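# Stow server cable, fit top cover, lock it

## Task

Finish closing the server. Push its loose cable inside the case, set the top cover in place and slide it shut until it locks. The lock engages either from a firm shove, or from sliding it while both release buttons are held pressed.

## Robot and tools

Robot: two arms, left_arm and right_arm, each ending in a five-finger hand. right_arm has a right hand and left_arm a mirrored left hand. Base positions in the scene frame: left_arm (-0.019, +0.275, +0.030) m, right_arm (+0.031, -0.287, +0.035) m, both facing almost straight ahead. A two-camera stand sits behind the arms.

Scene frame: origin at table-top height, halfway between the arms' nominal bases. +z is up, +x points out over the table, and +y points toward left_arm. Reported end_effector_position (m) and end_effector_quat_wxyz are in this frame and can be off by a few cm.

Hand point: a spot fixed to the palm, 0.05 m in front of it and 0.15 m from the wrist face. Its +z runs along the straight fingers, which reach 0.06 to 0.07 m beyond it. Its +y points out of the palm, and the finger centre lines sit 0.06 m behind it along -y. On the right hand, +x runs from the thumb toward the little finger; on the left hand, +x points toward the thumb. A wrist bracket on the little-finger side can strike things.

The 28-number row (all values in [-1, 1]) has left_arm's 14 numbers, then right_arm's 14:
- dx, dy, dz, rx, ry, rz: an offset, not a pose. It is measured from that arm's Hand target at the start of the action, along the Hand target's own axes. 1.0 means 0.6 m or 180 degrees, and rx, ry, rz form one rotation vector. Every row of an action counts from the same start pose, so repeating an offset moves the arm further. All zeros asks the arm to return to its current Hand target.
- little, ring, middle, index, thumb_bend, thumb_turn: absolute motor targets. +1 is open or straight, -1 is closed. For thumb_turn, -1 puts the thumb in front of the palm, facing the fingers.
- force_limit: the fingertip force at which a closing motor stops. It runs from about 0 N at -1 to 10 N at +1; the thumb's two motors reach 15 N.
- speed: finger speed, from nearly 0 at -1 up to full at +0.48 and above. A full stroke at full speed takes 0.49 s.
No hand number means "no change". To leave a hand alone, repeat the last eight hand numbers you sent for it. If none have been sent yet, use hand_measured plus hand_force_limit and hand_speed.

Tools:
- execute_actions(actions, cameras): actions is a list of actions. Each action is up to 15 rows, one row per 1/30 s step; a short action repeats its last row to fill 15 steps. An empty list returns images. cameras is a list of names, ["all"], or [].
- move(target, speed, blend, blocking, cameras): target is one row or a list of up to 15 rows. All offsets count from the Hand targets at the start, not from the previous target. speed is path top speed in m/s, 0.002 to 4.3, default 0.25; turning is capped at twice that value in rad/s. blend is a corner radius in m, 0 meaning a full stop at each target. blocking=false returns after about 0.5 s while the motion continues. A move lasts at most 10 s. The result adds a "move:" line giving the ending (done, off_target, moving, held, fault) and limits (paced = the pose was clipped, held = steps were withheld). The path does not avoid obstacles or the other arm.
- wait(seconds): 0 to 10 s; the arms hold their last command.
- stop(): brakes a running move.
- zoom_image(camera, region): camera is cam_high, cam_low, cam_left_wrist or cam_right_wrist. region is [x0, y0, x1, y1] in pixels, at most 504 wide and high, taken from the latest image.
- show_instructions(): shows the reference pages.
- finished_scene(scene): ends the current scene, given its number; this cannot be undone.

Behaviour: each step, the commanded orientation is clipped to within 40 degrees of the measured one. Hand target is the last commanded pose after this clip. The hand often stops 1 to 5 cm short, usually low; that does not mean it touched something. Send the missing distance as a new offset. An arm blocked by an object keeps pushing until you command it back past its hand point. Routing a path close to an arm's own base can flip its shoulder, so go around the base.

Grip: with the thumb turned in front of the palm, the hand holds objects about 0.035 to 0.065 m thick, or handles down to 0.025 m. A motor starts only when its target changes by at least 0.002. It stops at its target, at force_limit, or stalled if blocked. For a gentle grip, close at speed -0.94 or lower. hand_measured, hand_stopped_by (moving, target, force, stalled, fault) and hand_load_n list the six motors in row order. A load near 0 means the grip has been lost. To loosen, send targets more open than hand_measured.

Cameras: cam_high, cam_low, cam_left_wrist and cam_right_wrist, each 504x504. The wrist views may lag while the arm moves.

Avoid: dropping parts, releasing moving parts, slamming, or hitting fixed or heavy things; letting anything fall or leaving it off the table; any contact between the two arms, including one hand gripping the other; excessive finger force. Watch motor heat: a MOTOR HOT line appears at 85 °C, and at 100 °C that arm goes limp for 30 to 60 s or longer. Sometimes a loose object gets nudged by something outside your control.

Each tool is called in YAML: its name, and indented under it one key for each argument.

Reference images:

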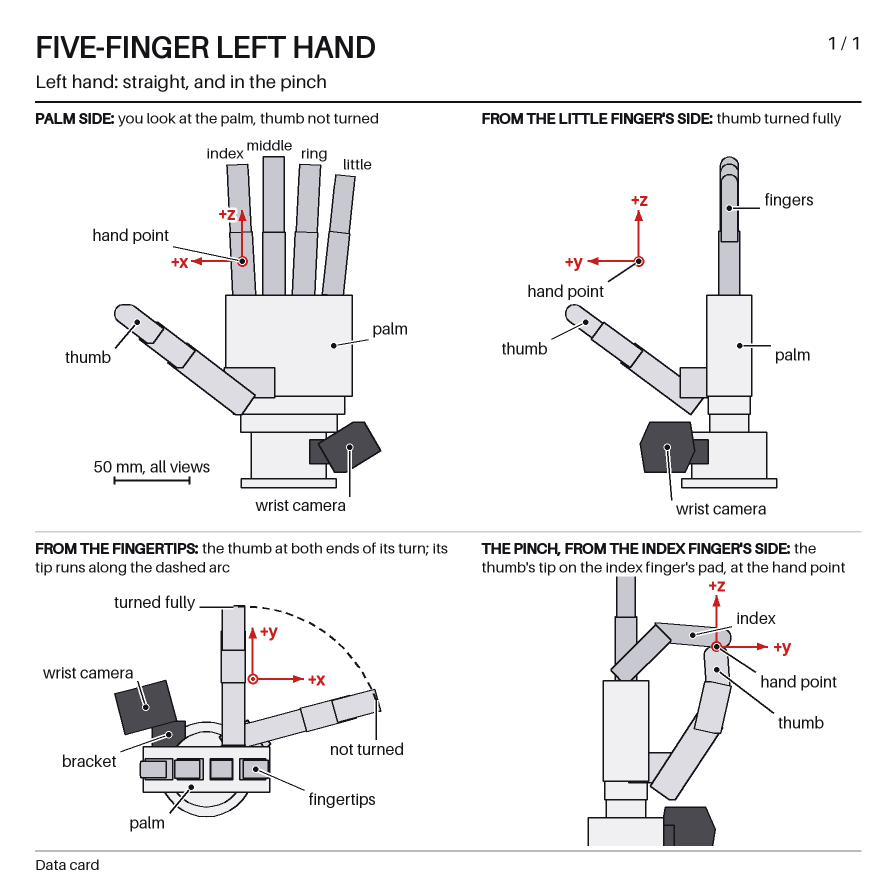

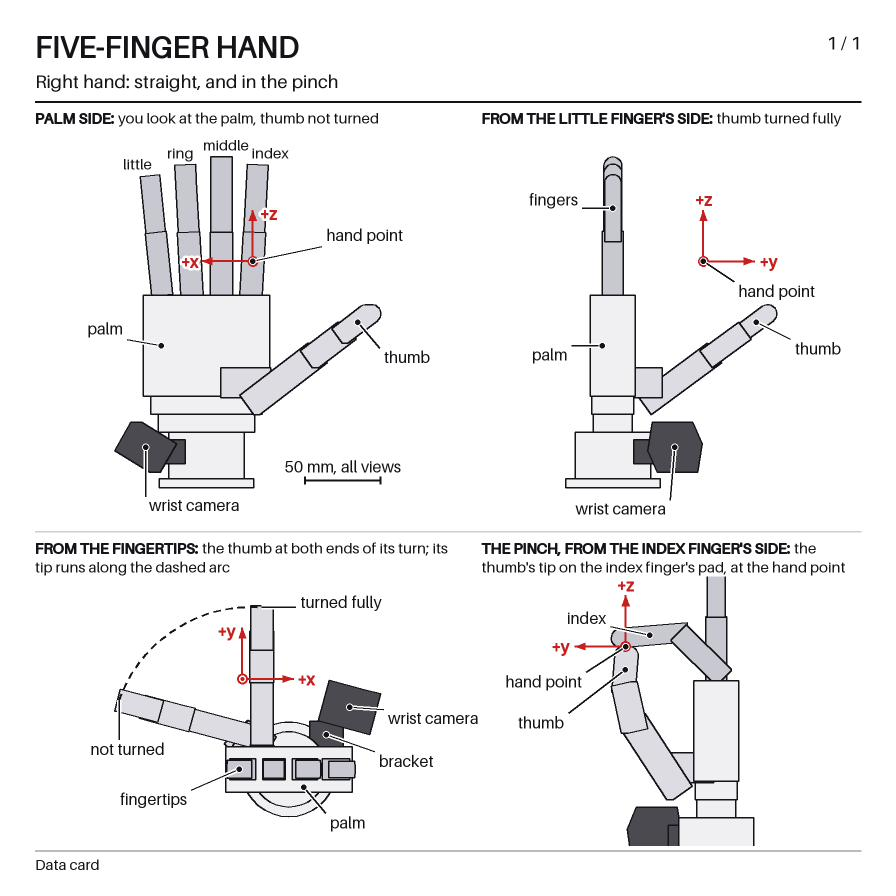

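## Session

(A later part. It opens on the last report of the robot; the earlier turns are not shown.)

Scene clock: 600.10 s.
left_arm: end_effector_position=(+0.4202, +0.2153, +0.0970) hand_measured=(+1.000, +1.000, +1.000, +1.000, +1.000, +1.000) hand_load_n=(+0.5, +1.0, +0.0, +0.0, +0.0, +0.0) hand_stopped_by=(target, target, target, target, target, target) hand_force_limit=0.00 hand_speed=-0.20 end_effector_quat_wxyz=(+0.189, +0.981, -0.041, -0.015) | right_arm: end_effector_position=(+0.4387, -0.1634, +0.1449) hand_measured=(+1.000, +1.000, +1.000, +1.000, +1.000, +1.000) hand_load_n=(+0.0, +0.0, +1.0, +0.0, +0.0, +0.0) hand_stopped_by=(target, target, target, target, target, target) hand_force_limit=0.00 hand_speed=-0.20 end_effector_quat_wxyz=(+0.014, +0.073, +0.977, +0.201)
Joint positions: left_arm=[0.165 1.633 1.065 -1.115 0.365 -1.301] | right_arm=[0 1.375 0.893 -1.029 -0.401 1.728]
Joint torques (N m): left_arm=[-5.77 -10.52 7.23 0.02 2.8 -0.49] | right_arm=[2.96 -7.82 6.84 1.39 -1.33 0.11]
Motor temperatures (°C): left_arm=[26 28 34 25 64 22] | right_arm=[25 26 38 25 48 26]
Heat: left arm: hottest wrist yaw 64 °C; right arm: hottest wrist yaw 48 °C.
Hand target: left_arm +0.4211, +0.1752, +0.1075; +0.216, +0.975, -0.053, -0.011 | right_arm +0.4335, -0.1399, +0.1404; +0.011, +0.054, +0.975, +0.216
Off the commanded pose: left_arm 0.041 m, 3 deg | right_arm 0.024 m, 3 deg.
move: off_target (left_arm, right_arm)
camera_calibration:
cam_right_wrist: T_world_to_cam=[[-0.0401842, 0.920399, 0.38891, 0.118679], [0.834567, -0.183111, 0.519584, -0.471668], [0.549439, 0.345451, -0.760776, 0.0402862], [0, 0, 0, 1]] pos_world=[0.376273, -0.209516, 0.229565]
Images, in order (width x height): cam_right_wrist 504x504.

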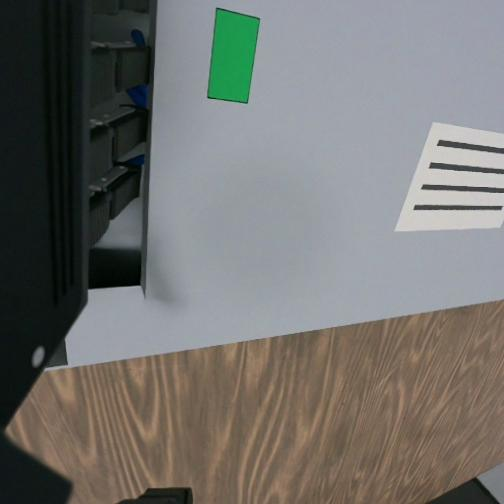

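move:
  target: [0,0.0246,-0.0528,0,0,0,1,1,1,1,1,1,0,-0.2,0.0022,0.0427,-0.0444,0,0,0,1,1,1,1,1,1,0,-0.2]
  speed: 0.06
  cameras: ["cam_low","cam_high"]

zoom_image:
  camera: "cam_low"
  region: [150, 170, 300, 280]

zoom_image:
  camera: "cam_high"
  region: [220, 110, 380, 310]

Scene clock: 607.60 s.
left_arm: end_effector_position=(+0.4110, +0.2120, +0.1124) hand_measured=(+1.000, +1.000, +1.000, +1.000, +1.000, +1.000) hand_load_n=(+0.5, +1.0, +0.5, +0.0, +0.0, +0.5) hand_stopped_by=(target, target, target, target, target, target) hand_force_limit=0.00 hand_speed=-0.20 end_effector_quat_wxyz=(+0.189, +0.981, -0.035, -0.023) | right_arm: end_effector_position=(+0.4289, -0.1640, +0.1453) hand_measured=(+1.000, +1.000, +1.000, +1.000, +1.000, +1.000) hand_load_n=(+0.0, +0.5, +2.0, +0.0, +0.0, +0.0) hand_stopped_by=(target, target, target, target, target, target) hand_force_limit=0.00 hand_speed=-0.20 end_effector_quat_wxyz=(-0.001, +0.086, +0.980, +0.181)
Joint positions: left_arm=[0.16 1.595 1.065 -1.166 0.363 -1.315] | right_arm=[0.018 1.354 0.893 -1.074 -0.361 1.766]
Joint torques (N m): left_arm=[-5.36 -10.99 11.28 -1.5 2.93 -0.34] | right_arm=[4.07 -9.52 11.43 -0.47 -2.73 0.04]
Motor temperatures (°C): left_arm=[26 28 34 25 65 22] | right_arm=[25 26 38 25 49 26]
Heat: left arm: hottest wrist yaw 65 °C; right arm: hottest wrist yaw 49 °C.
Hand target: left_arm +0.4211, +0.1752, +0.1426; +0.216, +0.975, -0.053, -0.011 | right_arm +0.4336, -0.1278, +0.1754; +0.011, +0.054, +0.975, +0.215
Off the commanded pose: left_arm 0.049 m, 4 deg | right_arm 0.047 m, 6 deg.
move: off_target (left_arm, right_arm)
Images, in order (width x height): cam_high 504x504, cam_low 504x504.

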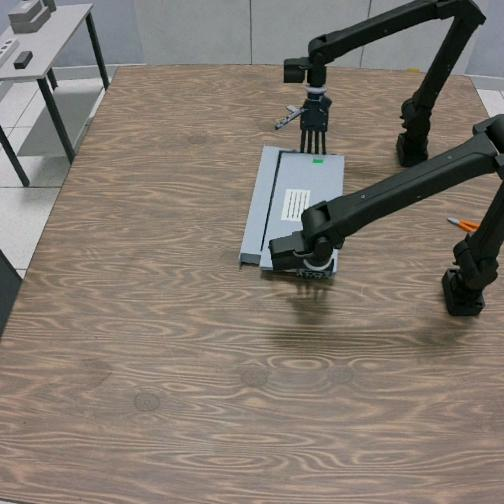

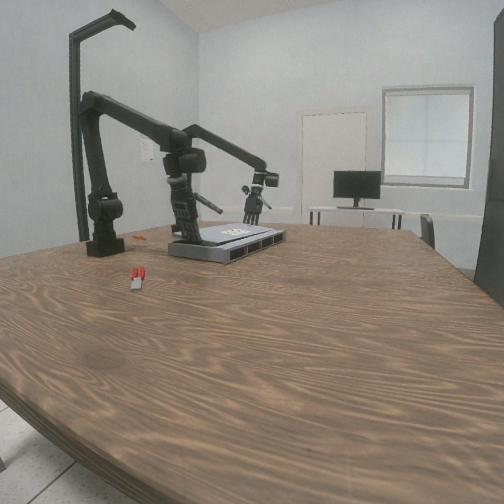

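Scaled by 3.360 from the camera's 504x504 image, which has a finer 720x720 frame.

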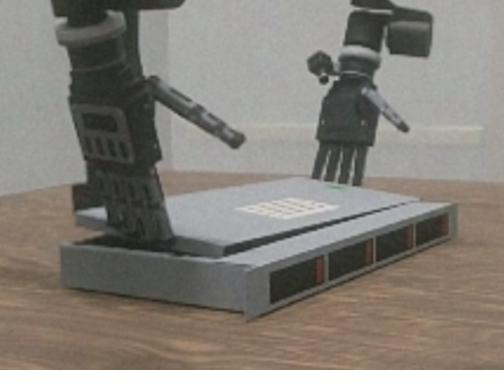

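Scaled by 2.520 from the camera's 504x504 image, which has a finer 720x720 frame.

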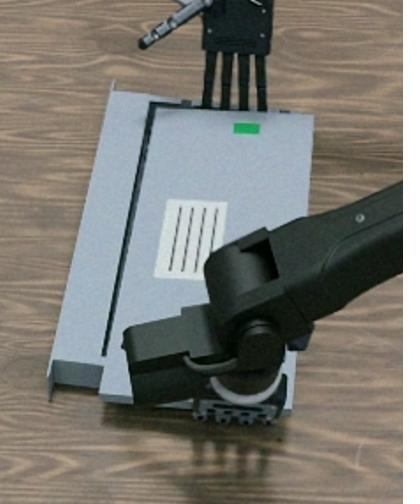

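move:
  target: [0,0.0684,0.0319,0,0,0,1,1,1,1,1,1,0,-0.2,0,-0.0684,-0.0319,0,0,0,1,1,1,1,1,1,0,-0.2]
  speed: 0.05
  cameras: ["cam_low","cam_high"]

zoom_image:
  camera: "cam_low"
  region: [150, 170, 300, 280]

zoom_image:
  camera: "cam_high"
  region: [220, 110, 380, 310]

Scene clock: 616.00 s.
left_arm: end_effector_position=(+0.4118, +0.1903, +0.1180) hand_measured=(+1.000, +1.000, +1.000, +1.000, +1.000, +1.000) hand_load_n=(+0.5, +1.5, +0.5, +0.0, -0.5, +0.0) hand_stopped_by=(target, target, target, target, target, target) hand_force_limit=0.00 hand_speed=-0.20 end_effector_quat_wxyz=(+0.172, +0.984, -0.030, -0.026) | right_arm: end_effector_position=(+0.4219, -0.1860, +0.1493) hand_measured=(+1.000, +1.000, +1.000, +1.000, +1.000, +1.000) hand_load_n=(+0.0, +0.0, +1.0, +0.0, +0.0, +0.0) hand_stopped_by=(target, target, target, target, target, target) hand_force_limit=0.00 hand_speed=-0.20 end_effector_quat_wxyz=(-0.003, +0.072, +0.979, +0.191)
Joint positions: left_arm=[0.094 1.569 1.065 -1.165 0.336 -1.397] | right_arm=[-0.058 1.35 0.893 -1.115 -0.385 1.655]
Joint torques (N m): left_arm=[-7.71 -10.87 8.94 0.1 4.3 -0.59] | right_arm=[0.09 -9.23 11.33 -1.05 -2.05 -0.14]
Motor temperatures (°C): left_arm=[26 28 34 25 66 22] | right_arm=[25 26 38 25 53 26]
Heat: left arm: hottest wrist yaw 66 °C; right arm: hottest wrist yaw 53 °C.
Hand target: left_arm +0.4162, +0.1302, +0.1425; +0.216, +0.975, -0.053, -0.011 | right_arm +0.4286, -0.1729, +0.1754; +0.011, +0.054, +0.975, +0.215
Off the commanded pose: left_arm 0.065 m, 6 deg | right_arm 0.030 m, 4 deg.
move: off_target (left_arm, right_arm)
Images, in order (width x height): cam_high 504x504, cam_low 504x504.

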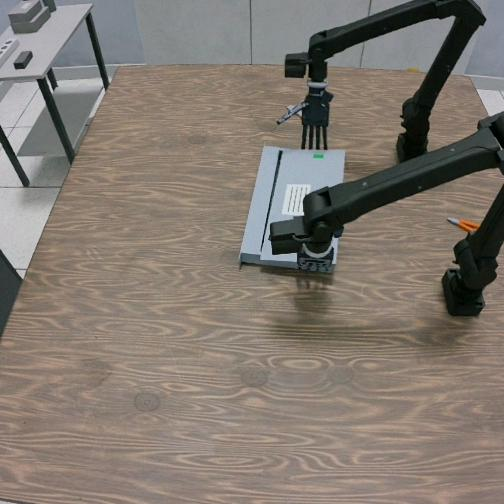

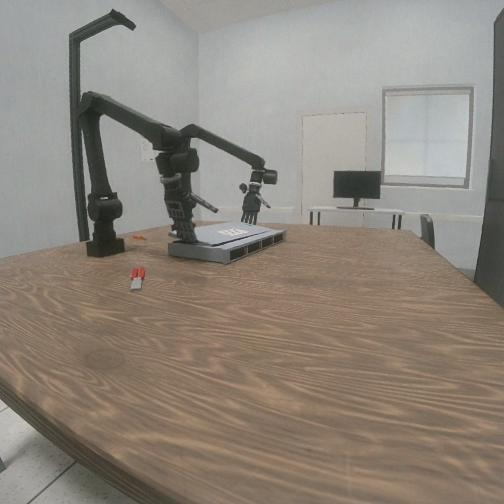

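Scaled by 3.360 from the camera's 504x504 image, which has a finer 720x720 frame.

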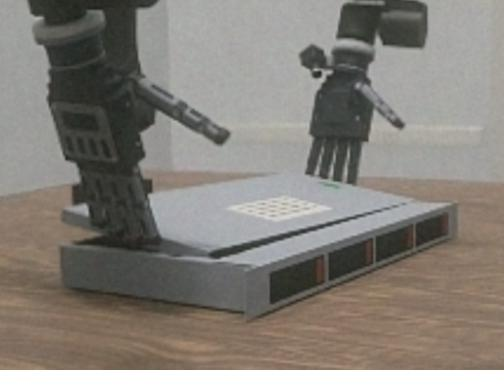

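Scaled by 2.520 from the camera's 504x504 image, which has a finer 720x720 frame.

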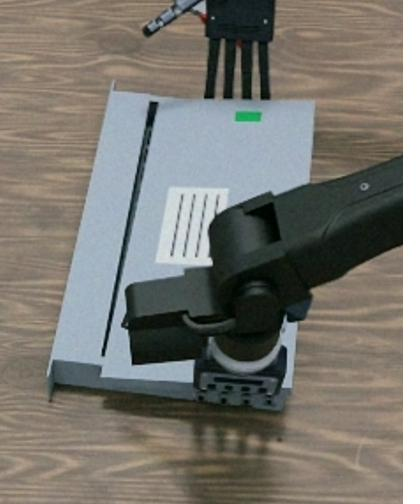

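zoom_image:
  camera: "cam_high"
  region: [230, 220, 350, 290]

zoom_image:
  camera: "cam_low"
  region: [160, 200, 250, 270]

zoom_image:
  camera: "cam_high"
  region: [250, 130, 360, 190]

Scaled by 4.200 from the camera's 504x504 image, which has a finer 720x720 frame.

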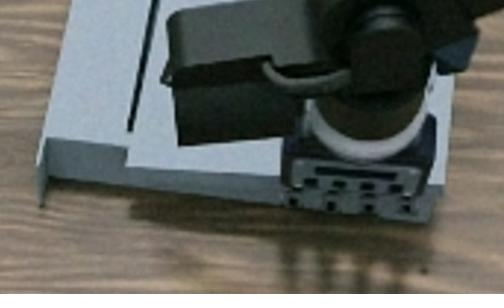

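Scaled by 5.600 from the camera's 504x504 image, which has a finer 720x720 frame.

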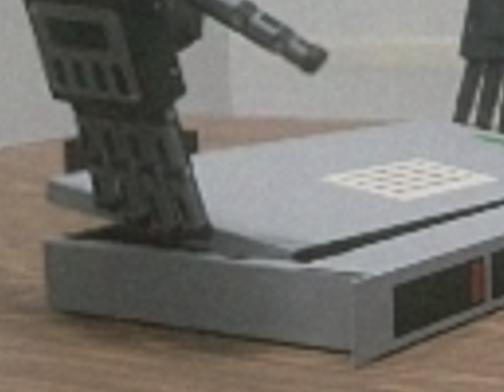

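Scaled by 4.582 from the camera's 504x504 image, which has a finer 720x720 frame.

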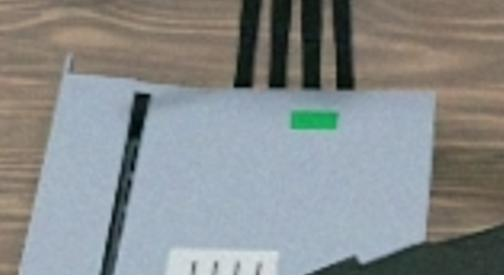

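move:
  target: [-0.0095,0.0465,0.0217,0,0,0,1,1,1,1,1,1,0,-0.2,0.0005,-0.038,-0.0177,0,0,0,1,1,1,1,1,1,0,-0.2]
  speed: 0.05
  cameras: ["cam_low","cam_high"]

zoom_image:
  camera: "cam_high"
  region: [230, 220, 350, 290]

zoom_image:
  camera: "cam_low"
  region: [160, 200, 250, 270]

zoom_image:
  camera: "cam_high"
  region: [250, 130, 360, 190]

Scene clock: 633.90 s.
left_arm: end_effector_position=(+0.3985, +0.1849, +0.1121) hand_measured=(+1.000, +1.000, +1.000, +1.000, +1.000, +1.000) hand_load_n=(+1.0, +2.0, +0.5, +0.0, +0.0, +0.0) hand_stopped_by=(target, target, target, target, target, target) hand_force_limit=0.00 hand_speed=-0.20 end_effector_quat_wxyz=(+0.151, +0.988, -0.022, -0.034) | right_arm: end_effector_position=(+0.4119, -0.1934, +0.1570) hand_measured=(+1.000, +1.000, +1.000, +1.000, +1.000, +1.000) hand_load_n=(+0.0, +0.0, +0.0, +0.0, +0.0, +0.0) hand_stopped_by=(target, target, target, target, target, target) hand_force_limit=0.00 hand_speed=-0.20 end_effector_quat_wxyz=(-0.009, +0.058, +0.975, +0.214)
Joint positions: left_arm=[0.065 1.539 1.028 -1.157 0.295 -1.447] | right_arm=[-0.105 1.344 0.893 -1.162 -0.429 1.571]
Joint torques (N m): left_arm=[-10.11 -10.46 9.21 0.64 6.02 -0.72] | right_arm=[-1.96 -8.47 11.69 -0.57 -0.47 -0.1]
Motor temperatures (°C): left_arm=[26 29 34 25 82 22] | right_arm=[25 26 39 25 52 26]
Heat: left arm: hottest wrist yaw 82 °C; right arm: hottest wrist yaw 52 °C.
Hand target: left_arm +0.4072, +0.1003, +0.1425; +0.216, +0.975, -0.053, -0.011 | right_arm +0.4256, -0.1978, +0.1755; +0.012, +0.054, +0.975, +0.215
Off the commanded pose: left_arm 0.090 m, 9 deg | right_arm 0.023 m, 2 deg.
move: off_target (left_arm, right_arm)
Images, in order (width x height): cam_high 504x504, cam_low 504x504.

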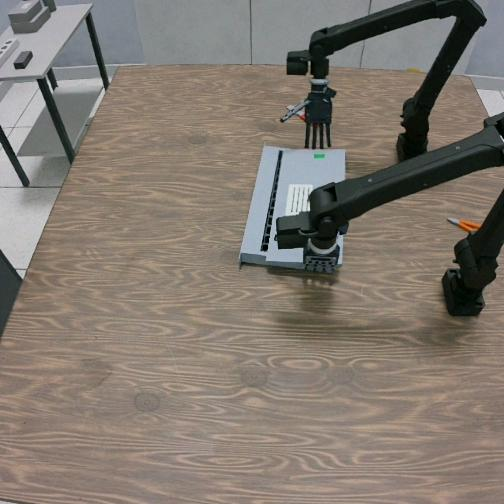

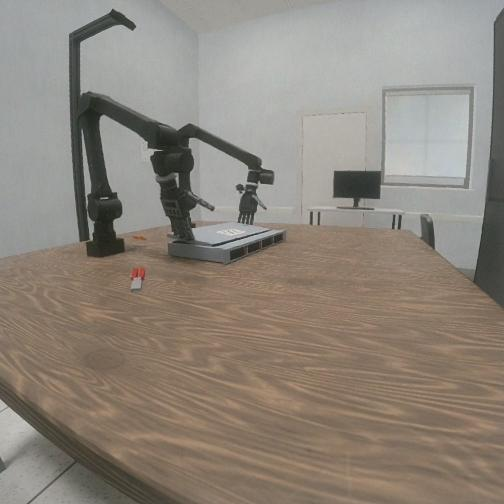

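Scaled by 4.200 from the camera's 504x504 image, which has a finer 720x720 frame.

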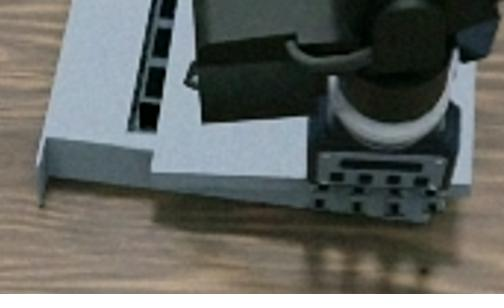

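Scaled by 5.600 from the camera's 504x504 image, which has a finer 720x720 frame.

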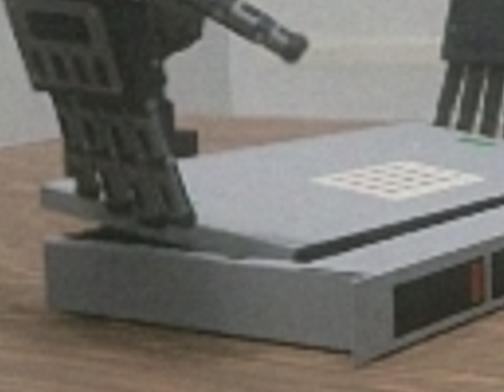

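Scaled by 4.582 from the camera's 504x504 image, which has a finer 720x720 frame.

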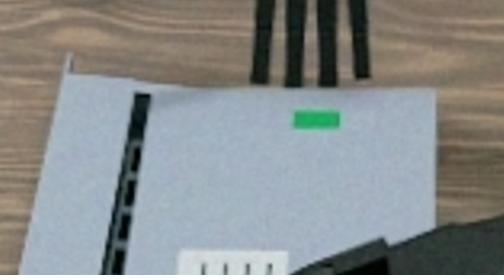

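move:
  target: [-0.0054,-0.0627,0.0168,0,0,0,1,1,1,1,1,1,0,-0.2,0,0,0,0,0,0,1,1,1,1,1,1,0,-0.2]
  speed: 0.08
  cameras: ["cam_left_wrist","cam_right_wrist"]

zoom_image:
  camera: "cam_right_wrist"
  region: [60, 100, 400, 400]

Scene clock: 638.43 s.
left_arm: end_effector_position=(+0.3967, +0.1848, +0.1032) hand_measured=(+1.000, +1.000, +1.000, +1.000, +1.000, +1.000) hand_load_n=(+0.5, +1.5, +1.0, +0.0, +0.0, +0.0) hand_stopped_by=(target, target, target, target, target, target) hand_force_limit=0.00 hand_speed=-0.20 end_effector_quat_wxyz=(+0.160, +0.986, -0.024, -0.030) | right_arm: end_effector_position=(+0.4114, -0.1930, +0.1574) hand_measured=(+1.000, +1.000, +1.000, +1.000, +1.000, +1.000) hand_load_n=(+0.0, +0.0, +0.0, +0.0, +0.0, +0.0) hand_stopped_by=(target, target, target, target, target, target) hand_force_limit=0.00 hand_speed=-0.20 end_effector_quat_wxyz=(-0.010, +0.058, +0.975, +0.215)
Joint positions: left_arm=[0.074 1.548 1.004 -1.122 0.314 -1.433] | right_arm=[-0.105 1.344 0.893 -1.164 -0.432 1.57]
Joint torques (N m): left_arm=[-6.53 -8.18 8.88 1.26 5.04 -0.24] | right_arm=[-1.9 -8.29 11.66 -0.51 -0.38 -0.08]
Motor temperatures (°C): left_arm=[27 29 35 25 91 22] | right_arm=[25 26 39 25 50 26]
Heat: left arm: hottest wrist yaw 91 °C; right arm: hottest wrist yaw 50 °C. Fold the left arm in close to its base, or ease its load, before you think long.
Hand target: left_arm +0.4073, +0.1302, +0.1175; +0.216, +0.975, -0.053, -0.011 | right_arm +0.4256, -0.1978, +0.1755; +0.011, +0.054, +0.975, +0.216
Off the commanded pose: left_arm 0.057 m, 8 deg | right_arm 0.024 m, 2 deg.
MOTOR HOT: joint 5 (wrist yaw) of the left arm reports 91 °C; the controller stops that arm at 100 °C. To cool a motor, set the load down, stop pushing, or move to a pose that needs little force.
move: off_target (left_arm, right_arm)
camera_calibration:
cam_left_wrist: T_world_to_cam=[[0.322971, 0.887623, -0.328353, -0.254087], [0.853904, -0.123699, 0.505517, -0.366993], [0.408091, -0.443649, -0.797896, 0.118757], [0, 0, 0, 1]] pos_world=[0.346976, 0.232823, 0.196847]
cam_right_wrist: T_world_to_cam=[[-0.0599336, 0.905726, 0.419604, 0.140426], [0.860608, -0.166086, 0.481425, -0.462191], [0.505729, 0.389968, -0.769521, 0.10289], [0, 0, 0, 1]] pos_world=[0.354146, -0.244075, 0.242763]
Images, in order (width x height): cam_left_wrist 504x504, cam_right_wrist 504x504.

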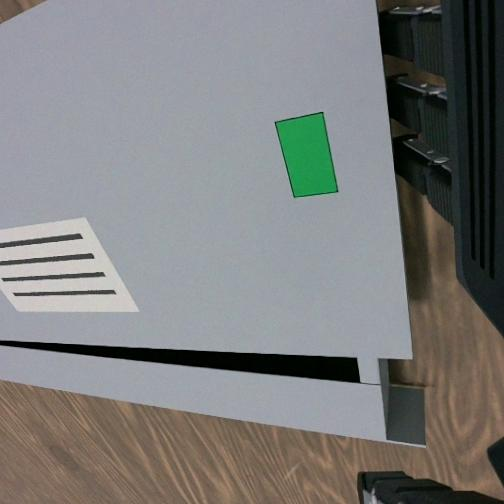

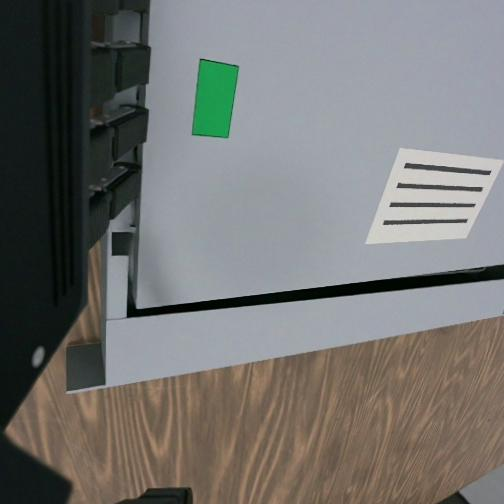

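Scaled by 1.482 from the camera's 504x504 image, which has a finer 720x720 frame.

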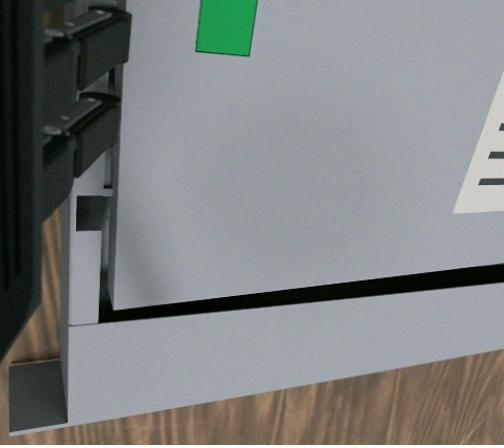

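move:
  target: [-0.0108,-0.09,-0.042,0,0,0,1,1,1,1,1,1,0,-0.2,0,0,0,0,0,0,1,1,1,1,1,1,0,-0.2]
  speed: 0.1
  cameras: ["cam_high","cam_low"]

zoom_image:
  camera: "cam_high"
  region: [220, 110, 380, 310]

zoom_image:
  camera: "cam_low"
  region: [150, 170, 300, 280]

Scene clock: 643.03 s.
left_arm: end_effector_position=(+0.3960, +0.1933, +0.1061) hand_measured=(+1.000, +1.000, +1.000, +1.000, +1.000, +1.000) hand_load_n=(+0.0, +0.0, +0.0, +0.5, +0.0, +0.0) hand_stopped_by=(target, target, target, target, target, target) hand_force_limit=0.00 hand_speed=-0.20 end_effector_quat_wxyz=(+0.208, +0.977, -0.039, -0.023) | right_arm: end_effector_position=(+0.4114, -0.1930, +0.1574) hand_measured=(+1.000, +1.000, +1.000, +1.000, +1.000, +1.000) hand_load_n=(+0.0, +0.0, +0.0, +0.0, +0.0, +0.0) hand_stopped_by=(target, target, target, target, target, target) hand_force_limit=0.00 hand_speed=-0.20 end_effector_quat_wxyz=(-0.010, +0.058, +0.975, +0.215)
Joint positions: left_arm=[0.135 1.574 1.004 -1.125 0.404 -1.33] | right_arm=[-0.105 1.344 0.893 -1.164 -0.432 1.57]
Joint torques (N m): left_arm=[-1.32 -8.18 11.04 -0.7 1.13 0.21] | right_arm=[-1.96 -8.35 11.67 -0.53 -0.38 -0.08]
Motor temperatures (°C): left_arm=[27 29 35 25 92 22] | right_arm=[25 26 40 25 49 26]
Heat: left arm: hottest wrist yaw 92 °C; right arm: hottest wrist yaw 49 °C. Fold the left arm in close to its base, or ease its load, before you think long.
Hand target: left_arm +0.4073, +0.1902, +0.1176; +0.216, +0.975, -0.053, -0.011 | right_arm +0.4256, -0.1978, +0.1755; +0.011, +0.054, +0.975, +0.216
Off the commanded pose: left_arm 0.016 m, 2 deg | right_arm 0.024 m, 2 deg.
MOTOR HOT: still on. Joint 5 (wrist yaw) of the left arm reports 92 °C.
move: off_target (left_arm, right_arm)
Images, in order (width x height): cam_high 504x504, cam_low 504x504.

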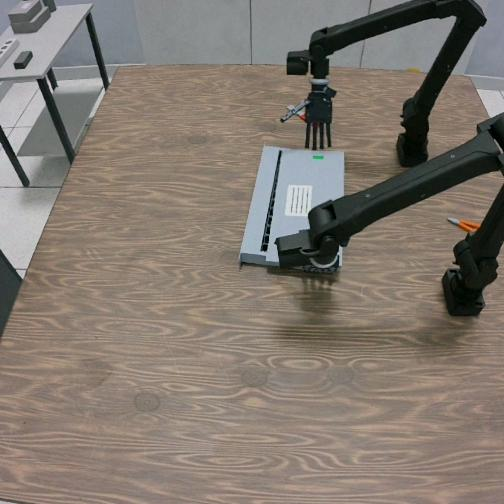

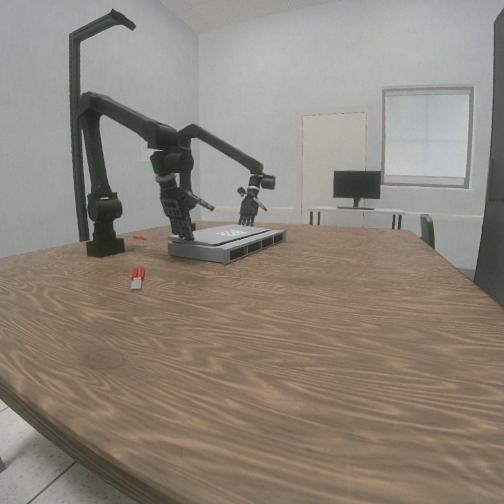

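Scaled by 2.520 from the camera's 504x504 image, which has a finer 720x720 frame.

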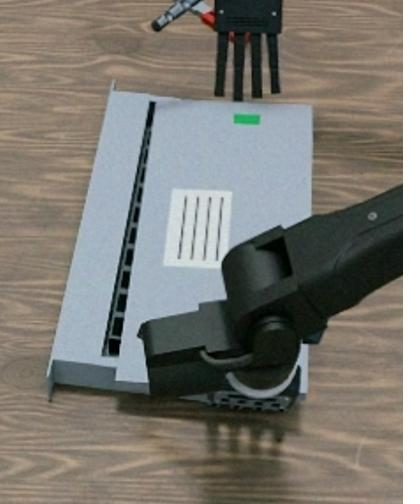

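Scaled by 3.360 from the camera's 504x504 image, which has a finer 720x720 frame.

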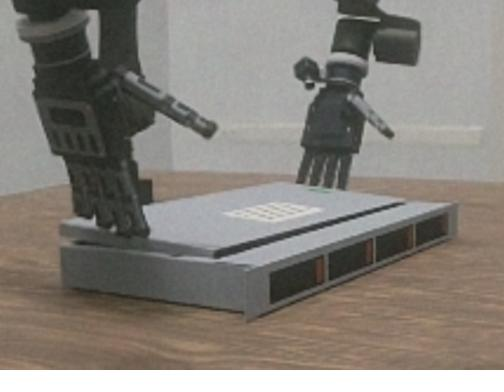

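move:
  target: [0.0573,-0.0815,-0.038,0,0,0,1,1,1,1,1,1,0,-0.2,0,0,0,0,0,0,1,1,1,1,1,1,0,-0.2]
  speed: 0.1
  cameras: ["cam_high","cam_low"]

zoom_image:
  camera: "cam_low"
  region: [160, 200, 250, 260]

zoom_image:
  camera: "cam_high"
  region: [230, 210, 370, 300]

Scene clock: 656.87 s.
left_arm: end_effector_position=(+0.4327, +0.2344, +0.1093) hand_measured=(+1.000, +1.000, +1.000, +1.000, +1.000, +1.000) hand_load_n=(+0.0, +0.0, -0.5, +0.0, +0.0, +0.0) hand_stopped_by=(target, target, target, target, target, target) hand_force_limit=0.00 hand_speed=-0.20 end_effector_quat_wxyz=(+0.219, +0.974, -0.047, -0.022) | right_arm: end_effector_position=(+0.4114, -0.1930, +0.1574) hand_measured=(+1.000, +1.000, +1.000, +1.000, +1.000, +1.000) hand_load_n=(+0.0, +0.0, +0.0, +0.0, +0.0, +0.0) hand_stopped_by=(target, target, target, target, target, target) hand_force_limit=0.00 hand_speed=-0.20 end_effector_quat_wxyz=(-0.010, +0.058, +0.975, +0.215)
Joint positions: left_arm=[0.222 1.688 1.149 -1.202 0.412 -1.216] | right_arm=[-0.105 1.344 0.893 -1.164 -0.432 1.57]
Joint torques (N m): left_arm=[-0.56 -9.58 11.82 -0.85 0.33 0.08] | right_arm=[-1.9 -8.41 11.66 -0.53 -0.38 -0.08]
Motor temperatures (°C): left_arm=[26 29 35 25 73 22] | right_arm=[25 26 40 25 47 26]
Heat: left arm: hottest wrist yaw 73 °C; right arm: hottest wrist yaw 47 °C.
Hand target: left_arm +0.4473, +0.2401, +0.1177; +0.216, +0.975, -0.053, -0.011 | right_arm +0.4256, -0.1978, +0.1755; +0.011, +0.054, +0.975, +0.216
Off the commanded pose: left_arm 0.018 m, 1 deg | right_arm 0.024 m, 2 deg.
MOTOR HOT: cleared for the motors of the left arm.
move: off_target (left_arm, right_arm)
Images, in order (width x height): cam_high 504x504, cam_low 504x504.

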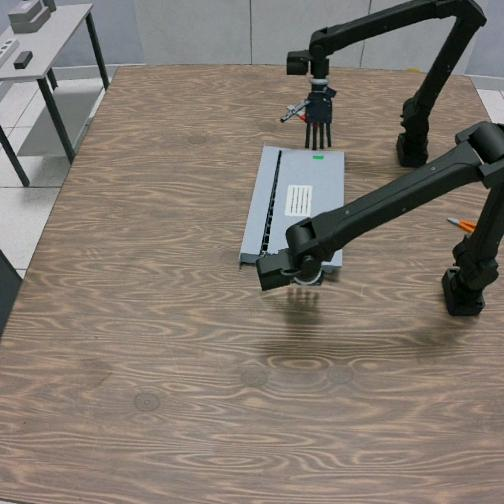

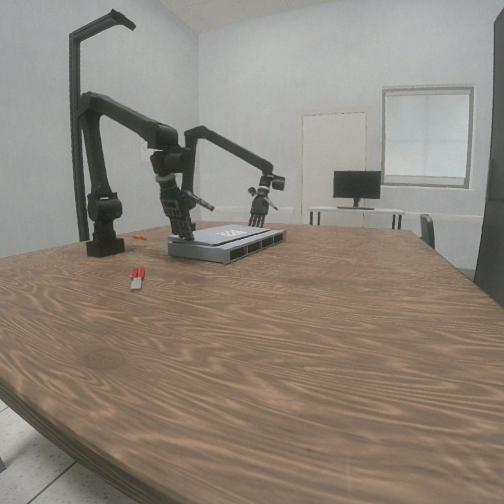

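Scaled by 5.600 from the camera's 504x504 image, which has a finer 720x720 frame.

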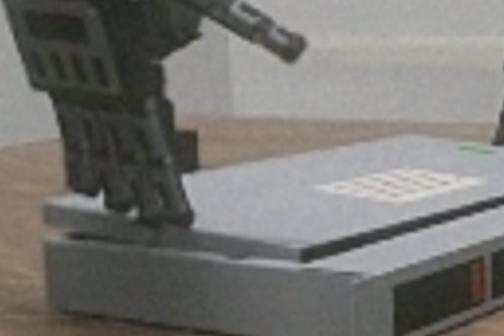

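Scaled by 3.600 from the camera's 504x504 image, which has a finer 720x720 frame.

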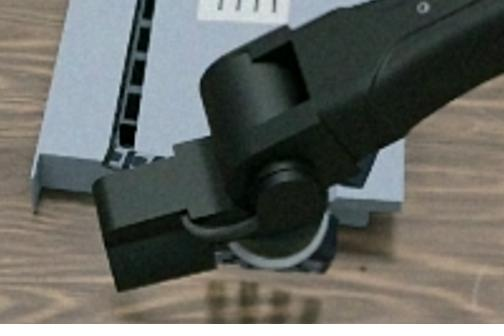

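zoom_image:
  camera: "cam_high"
  region: [235, 235, 350, 285]

execute_actions:
  actions: []
  cameras: ["cam_left_wrist","cam_right_wrist"]

zoom_image:
  camera: "cam_right_wrist"
  region: [60, 180, 200, 340]

Scaled by 4.383 from the camera's 504x504 image, which has a finer 720x720 frame.

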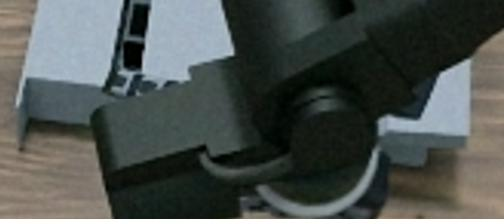

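Scene clock: 659.43 s.
left_arm: end_effector_position=(+0.4327, +0.2344, +0.1094) hand_measured=(+1.000, +1.000, +1.000, +1.000, +1.000, +1.000) hand_load_n=(+0.0, +0.0, +0.0, +0.0, +0.0, +0.0) hand_stopped_by=(target, target, target, target, target, target) hand_force_limit=0.00 hand_speed=-0.20 end_effector_quat_wxyz=(+0.219, +0.974, -0.047, -0.022) | right_arm: end_effector_position=(+0.4114, -0.1930, +0.1574) hand_measured=(+1.000, +1.000, +1.000, +1.000, +1.000, +1.000) hand_load_n=(+0.0, +0.0, +0.0, +0.0, +0.0, +0.0) hand_stopped_by=(target, target, target, target, target, target) hand_force_limit=0.00 hand_speed=-0.20 end_effector_quat_wxyz=(-0.010, +0.058, +0.975, +0.215)
Joint positions: left_arm=[0.222 1.688 1.149 -1.202 0.412 -1.216] | right_arm=[-0.105 1.344 0.893 -1.164 -0.432 1.57]
Joint velocities: within noise
Joint torques (N m): left_arm=[-0.62 -9.41 11.88 -0.77 0.32 0.09] | right_arm=[-1.9 -8.41 11.66 -0.51 -0.38 -0.08]
Motor temperatures (°C): left_arm=[26 29 35 25 70 22] | right_arm=[25 27 40 25 46 26]
Heat: left arm: hottest wrist yaw 70 °C; right arm: hottest wrist yaw 46 °C.
Hand target: left_arm +0.4473, +0.2401, +0.1177; +0.216, +0.975, -0.053, -0.011 | right_arm +0.4256, -0.1978, +0.1755; +0.011, +0.054, +0.975, +0.216
Off the commanded pose: left_arm 0.018 m, 1 deg | right_arm 0.024 m, 2 deg.
camera_calibration:
cam_left_wrist: T_world_to_cam=[[0.364858, 0.827954, -0.425877, -0.301228], [0.839249, -0.0943936, 0.535492, -0.398534], [0.403162, -0.552795, -0.729299, 0.151186], [0, 0, 0, 1]] pos_world=[0.383423, 0.295359, 0.195385]
cam_right_wrist: T_world_to_cam=[[-0.0599336, 0.905726, 0.419604, 0.140426], [0.860608, -0.166086, 0.481425, -0.462191], [0.505729, 0.389968, -0.769521, 0.10289], [0, 0, 0, 1]] pos_world=[0.354146, -0.244075, 0.242763]
Images, in order (width x height): cam_left_wrist 504x504, cam_right_wrist 504x504.

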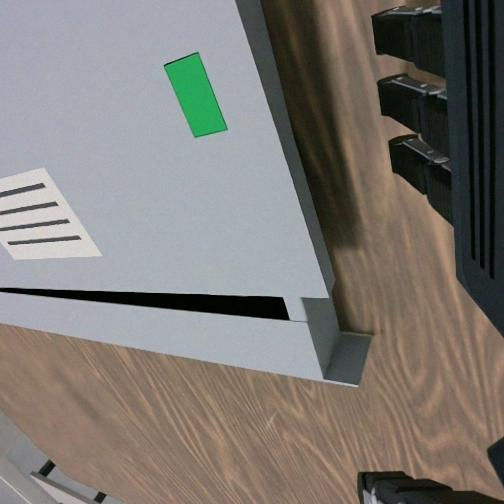

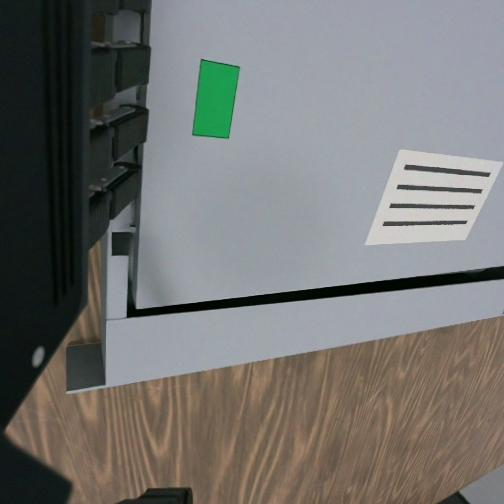

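Scaled by 3.150 from the camera's 504x504 image, which has a finer 720x720 frame.

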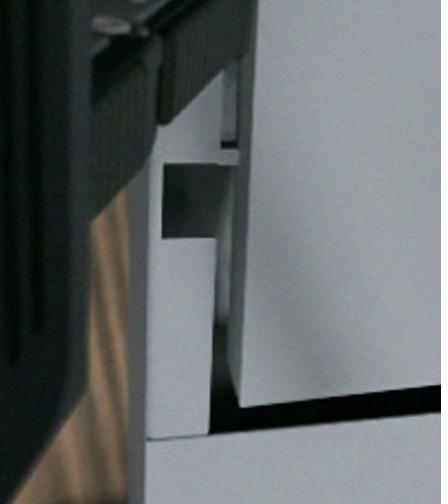

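move:
  target:
    - [0,0,0,0,0,0,1,1,1,1,1,1,0,-0.2,0.0158,-0.0413,0.045,0,0,0,1,1,1,1,1,1,0,-0.2]
    - [0.0162,0.0494,0.0286,0,0,0,1,1,1,1,1,1,0,-0.2,0.023,0.0187,0.073,0,0,0,1,1,1,1,1,1,0,-0.2]
  speed: [0.1,0.06]
  cameras: ["cam_left_wrist","cam_right_wrist"]

zoom_image:
  camera: "cam_right_wrist"
  region: [60, 150, 240, 370]

Scene clock: 669.23 s.
left_arm: end_effector_position=(+0.4375, +0.2068, +0.1088) hand_measured=(+1.000, +1.000, +1.000, +1.000, +1.000, +1.000) hand_load_n=(+0.0, +0.0, +0.0, +0.0, +0.0, +0.0) hand_stopped_by=(target, target, target, target, target, target) hand_force_limit=0.00 hand_speed=-0.20 end_effector_quat_wxyz=(+0.218, +0.974, -0.051, -0.025) | right_arm: end_effector_position=(+0.4204, -0.1787, +0.1445) hand_measured=(+1.000, +1.000, +1.000, +1.000, +1.000, +1.000) hand_load_n=(+0.0, +0.0, +0.5, +0.0, +0.0, +0.0) hand_stopped_by=(target, target, target, target, target, target) hand_force_limit=0.00 hand_speed=-0.20 end_effector_quat_wxyz=(+0.017, +0.060, +0.976, +0.210)
Joint positions: left_arm=[0.159 1.688 1.149 -1.182 0.418 -1.274] | right_arm=[-0.056 1.341 0.851 -1.045 -0.423 1.64]
Joint torques (N m): left_arm=[-1.49 -9.88 10.82 0.06 0.53 -0.17] | right_arm=[1.03 -7.77 6.95 0.53 -0.68 0.11]
Motor temperatures (°C): left_arm=[26 28 35 25 64 22] | right_arm=[25 27 40 25 45 26]
Heat: left arm: hottest wrist yaw 64 °C; right arm: hottest wrist yaw 45 °C.
Hand target: left_arm +0.4533, +0.2052, +0.1147; +0.216, +0.975, -0.053, -0.011 | right_arm +0.4149, -0.1678, +0.1405; +0.011, +0.054, +0.975, +0.216
Off the commanded pose: left_arm 0.017 m, 2 deg | right_arm 0.013 m, 1 deg.
move: off_target (left_arm, right_arm)
camera_calibration:
cam_left_wrist: T_world_to_cam=[[0.370642, 0.825321, -0.425993, -0.282352], [0.840609, -0.103043, 0.53175, -0.40335], [0.394969, -0.555183, -0.731964, 0.137965], [0, 0, 0, 1]] pos_world=[0.38922, 0.268065, 0.195187]
cam_right_wrist: T_world_to_cam=[[-0.0671069, 0.912166, 0.404289, 0.139886], [0.833084, -0.171757, 0.525804, -0.457178], [0.54906, 0.372092, -0.748385, 0.0583964], [0, 0, 0, 1]] pos_world=[0.358192, -0.227852, 0.227535]
Images, in order (width x height): cam_left_wrist 504x504, cam_right_wrist 504x504.

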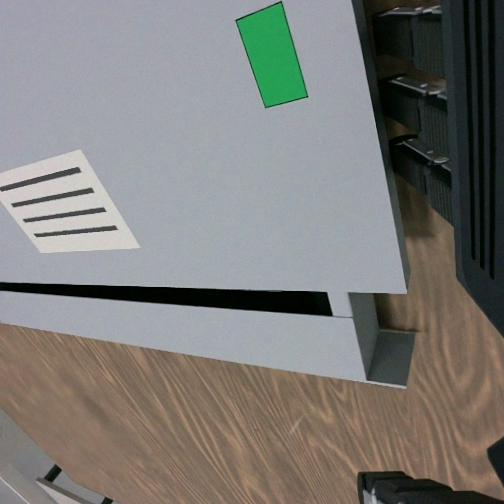

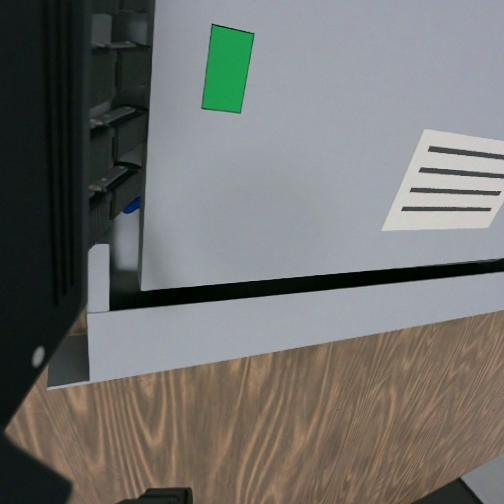

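Scaled by 2.291 from the camera's 504x504 image, which has a finer 720x720 frame.

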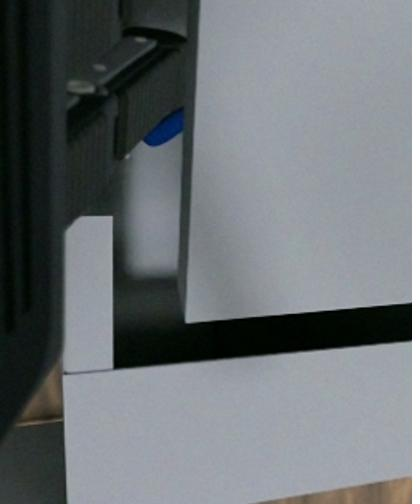

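move:
  target:
    - [0.0072,0.06,0.028,0,0,0,1,1,1,1,1,1,0,-0.2,0.005,0.042,0.0196,0,0,0,1,1,1,1,1,1,0,-0.2]
    - [0.0072,0.0847,-0.0248,0,0,0,1,1,1,1,1,1,0,-0.2,0.005,0.0807,-0.0634,0,0,0,1,1,1,1,1,1,0,-0.2]
  speed: [0.08,0.08]
  cameras: ["cam_left_wrist","cam_right_wrist","cam_low"]

zoom_image:
  camera: "cam_low"
  region: [150, 170, 300, 280]

Scene clock: 676.63 s.
left_arm: end_effector_position=(+0.4429, +0.1983, +0.1169) hand_measured=(+1.000, +1.000, +1.000, +1.000, +1.000, +1.000) hand_load_n=(+0.5, +0.5, +0.0, +0.0, +0.0, +0.0) hand_stopped_by=(target, target, target, target, target, target) hand_force_limit=0.00 hand_speed=-0.20 end_effector_quat_wxyz=(+0.196, +0.980, -0.031, -0.025) | right_arm: end_effector_position=(+0.3909, -0.1689, +0.1512) hand_measured=(+1.000, +1.000, +1.000, +1.000, +1.000, +1.000) hand_load_n=(+0.0, -0.5, +1.5, +0.0, +0.0, +0.0) hand_stopped_by=(target, target, target, target, target, target) hand_force_limit=0.00 hand_speed=-0.20 end_effector_quat_wxyz=(-0.026, +0.087, +0.979, +0.185)
Joint positions: left_arm=[0.123 1.66 1.156 -1.184 0.381 -1.361] | right_arm=[-0.003 1.278 0.842 -1.158 -0.375 1.737]
Joint torques (N m): left_arm=[-4.95 -12.22 12.1 -1.51 2.33 -0.21] | right_arm=[3.19 -8.53 14.76 -0.18 -2.37 0]
Motor temperatures (°C): left_arm=[26 28 35 25 63 22] | right_arm=[25 27 39 25 46 26]
Heat: left arm: hottest wrist yaw 63 °C; right arm: hottest wrist yaw 46 °C.
Hand target: left_arm +0.4532, +0.1651, +0.1495; +0.216, +0.975, -0.053, -0.011 | right_arm +0.4149, -0.1398, +0.1953; +0.011, +0.054, +0.975, +0.215
Off the commanded pose: left_arm 0.048 m, 4 deg | right_arm 0.058 m, 7 deg.
move: off_target (left_arm, right_arm)
camera_calibration:
cam_left_wrist: T_world_to_cam=[[0.335842, 0.857905, -0.388857, -0.269222], [0.847842, -0.0954893, 0.52158, -0.416511], [0.410334, -0.504858, -0.759437, 0.123452], [0, 0, 0, 1]] pos_world=[0.392895, 0.25352, 0.206308]
cam_right_wrist: T_world_to_cam=[[0.00423457, 0.930332, 0.366694, 0.107122], [0.874568, -0.181253, 0.449754, -0.440757], [0.484885, 0.318794, -0.814406, 0.102062], [0, 0, 0, 1]] pos_world=[0.33553, -0.212084, 0.242071]
Images, in order (width x height): cam_low 504x504, cam_left_wrist 504x504, cam_right_wrist 504x504.

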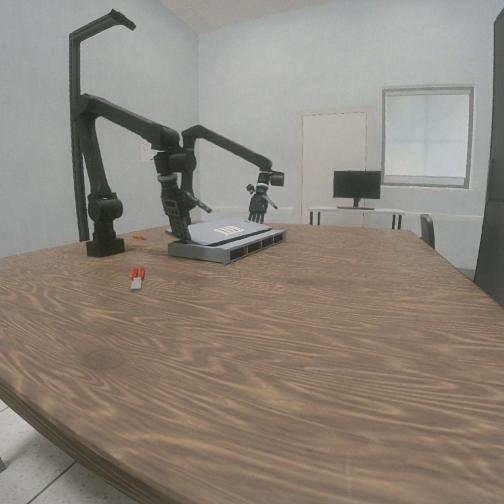

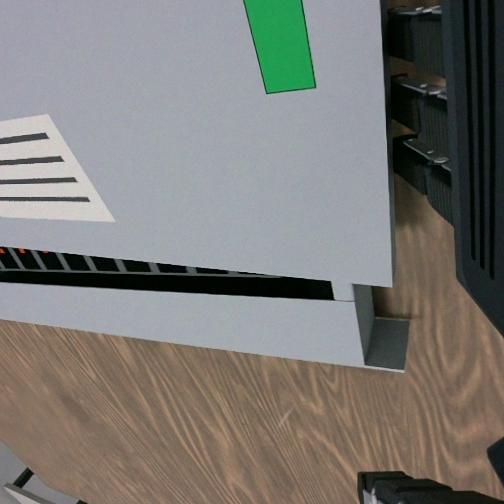

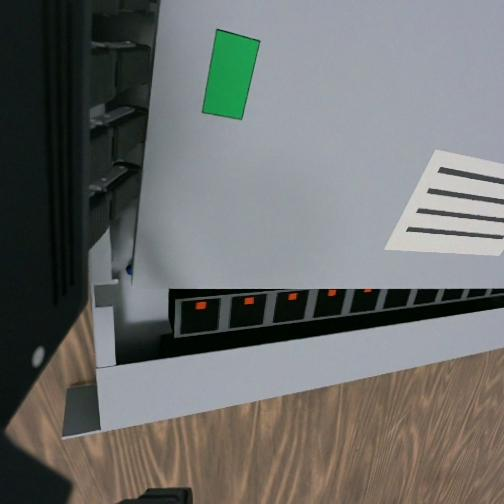

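Scaled by 3.360 from the camera's 504x504 image, which has a finer 720x720 frame.

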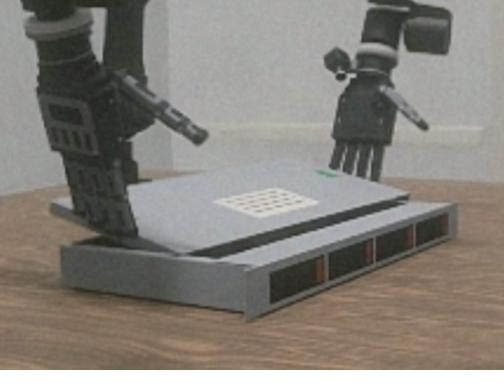

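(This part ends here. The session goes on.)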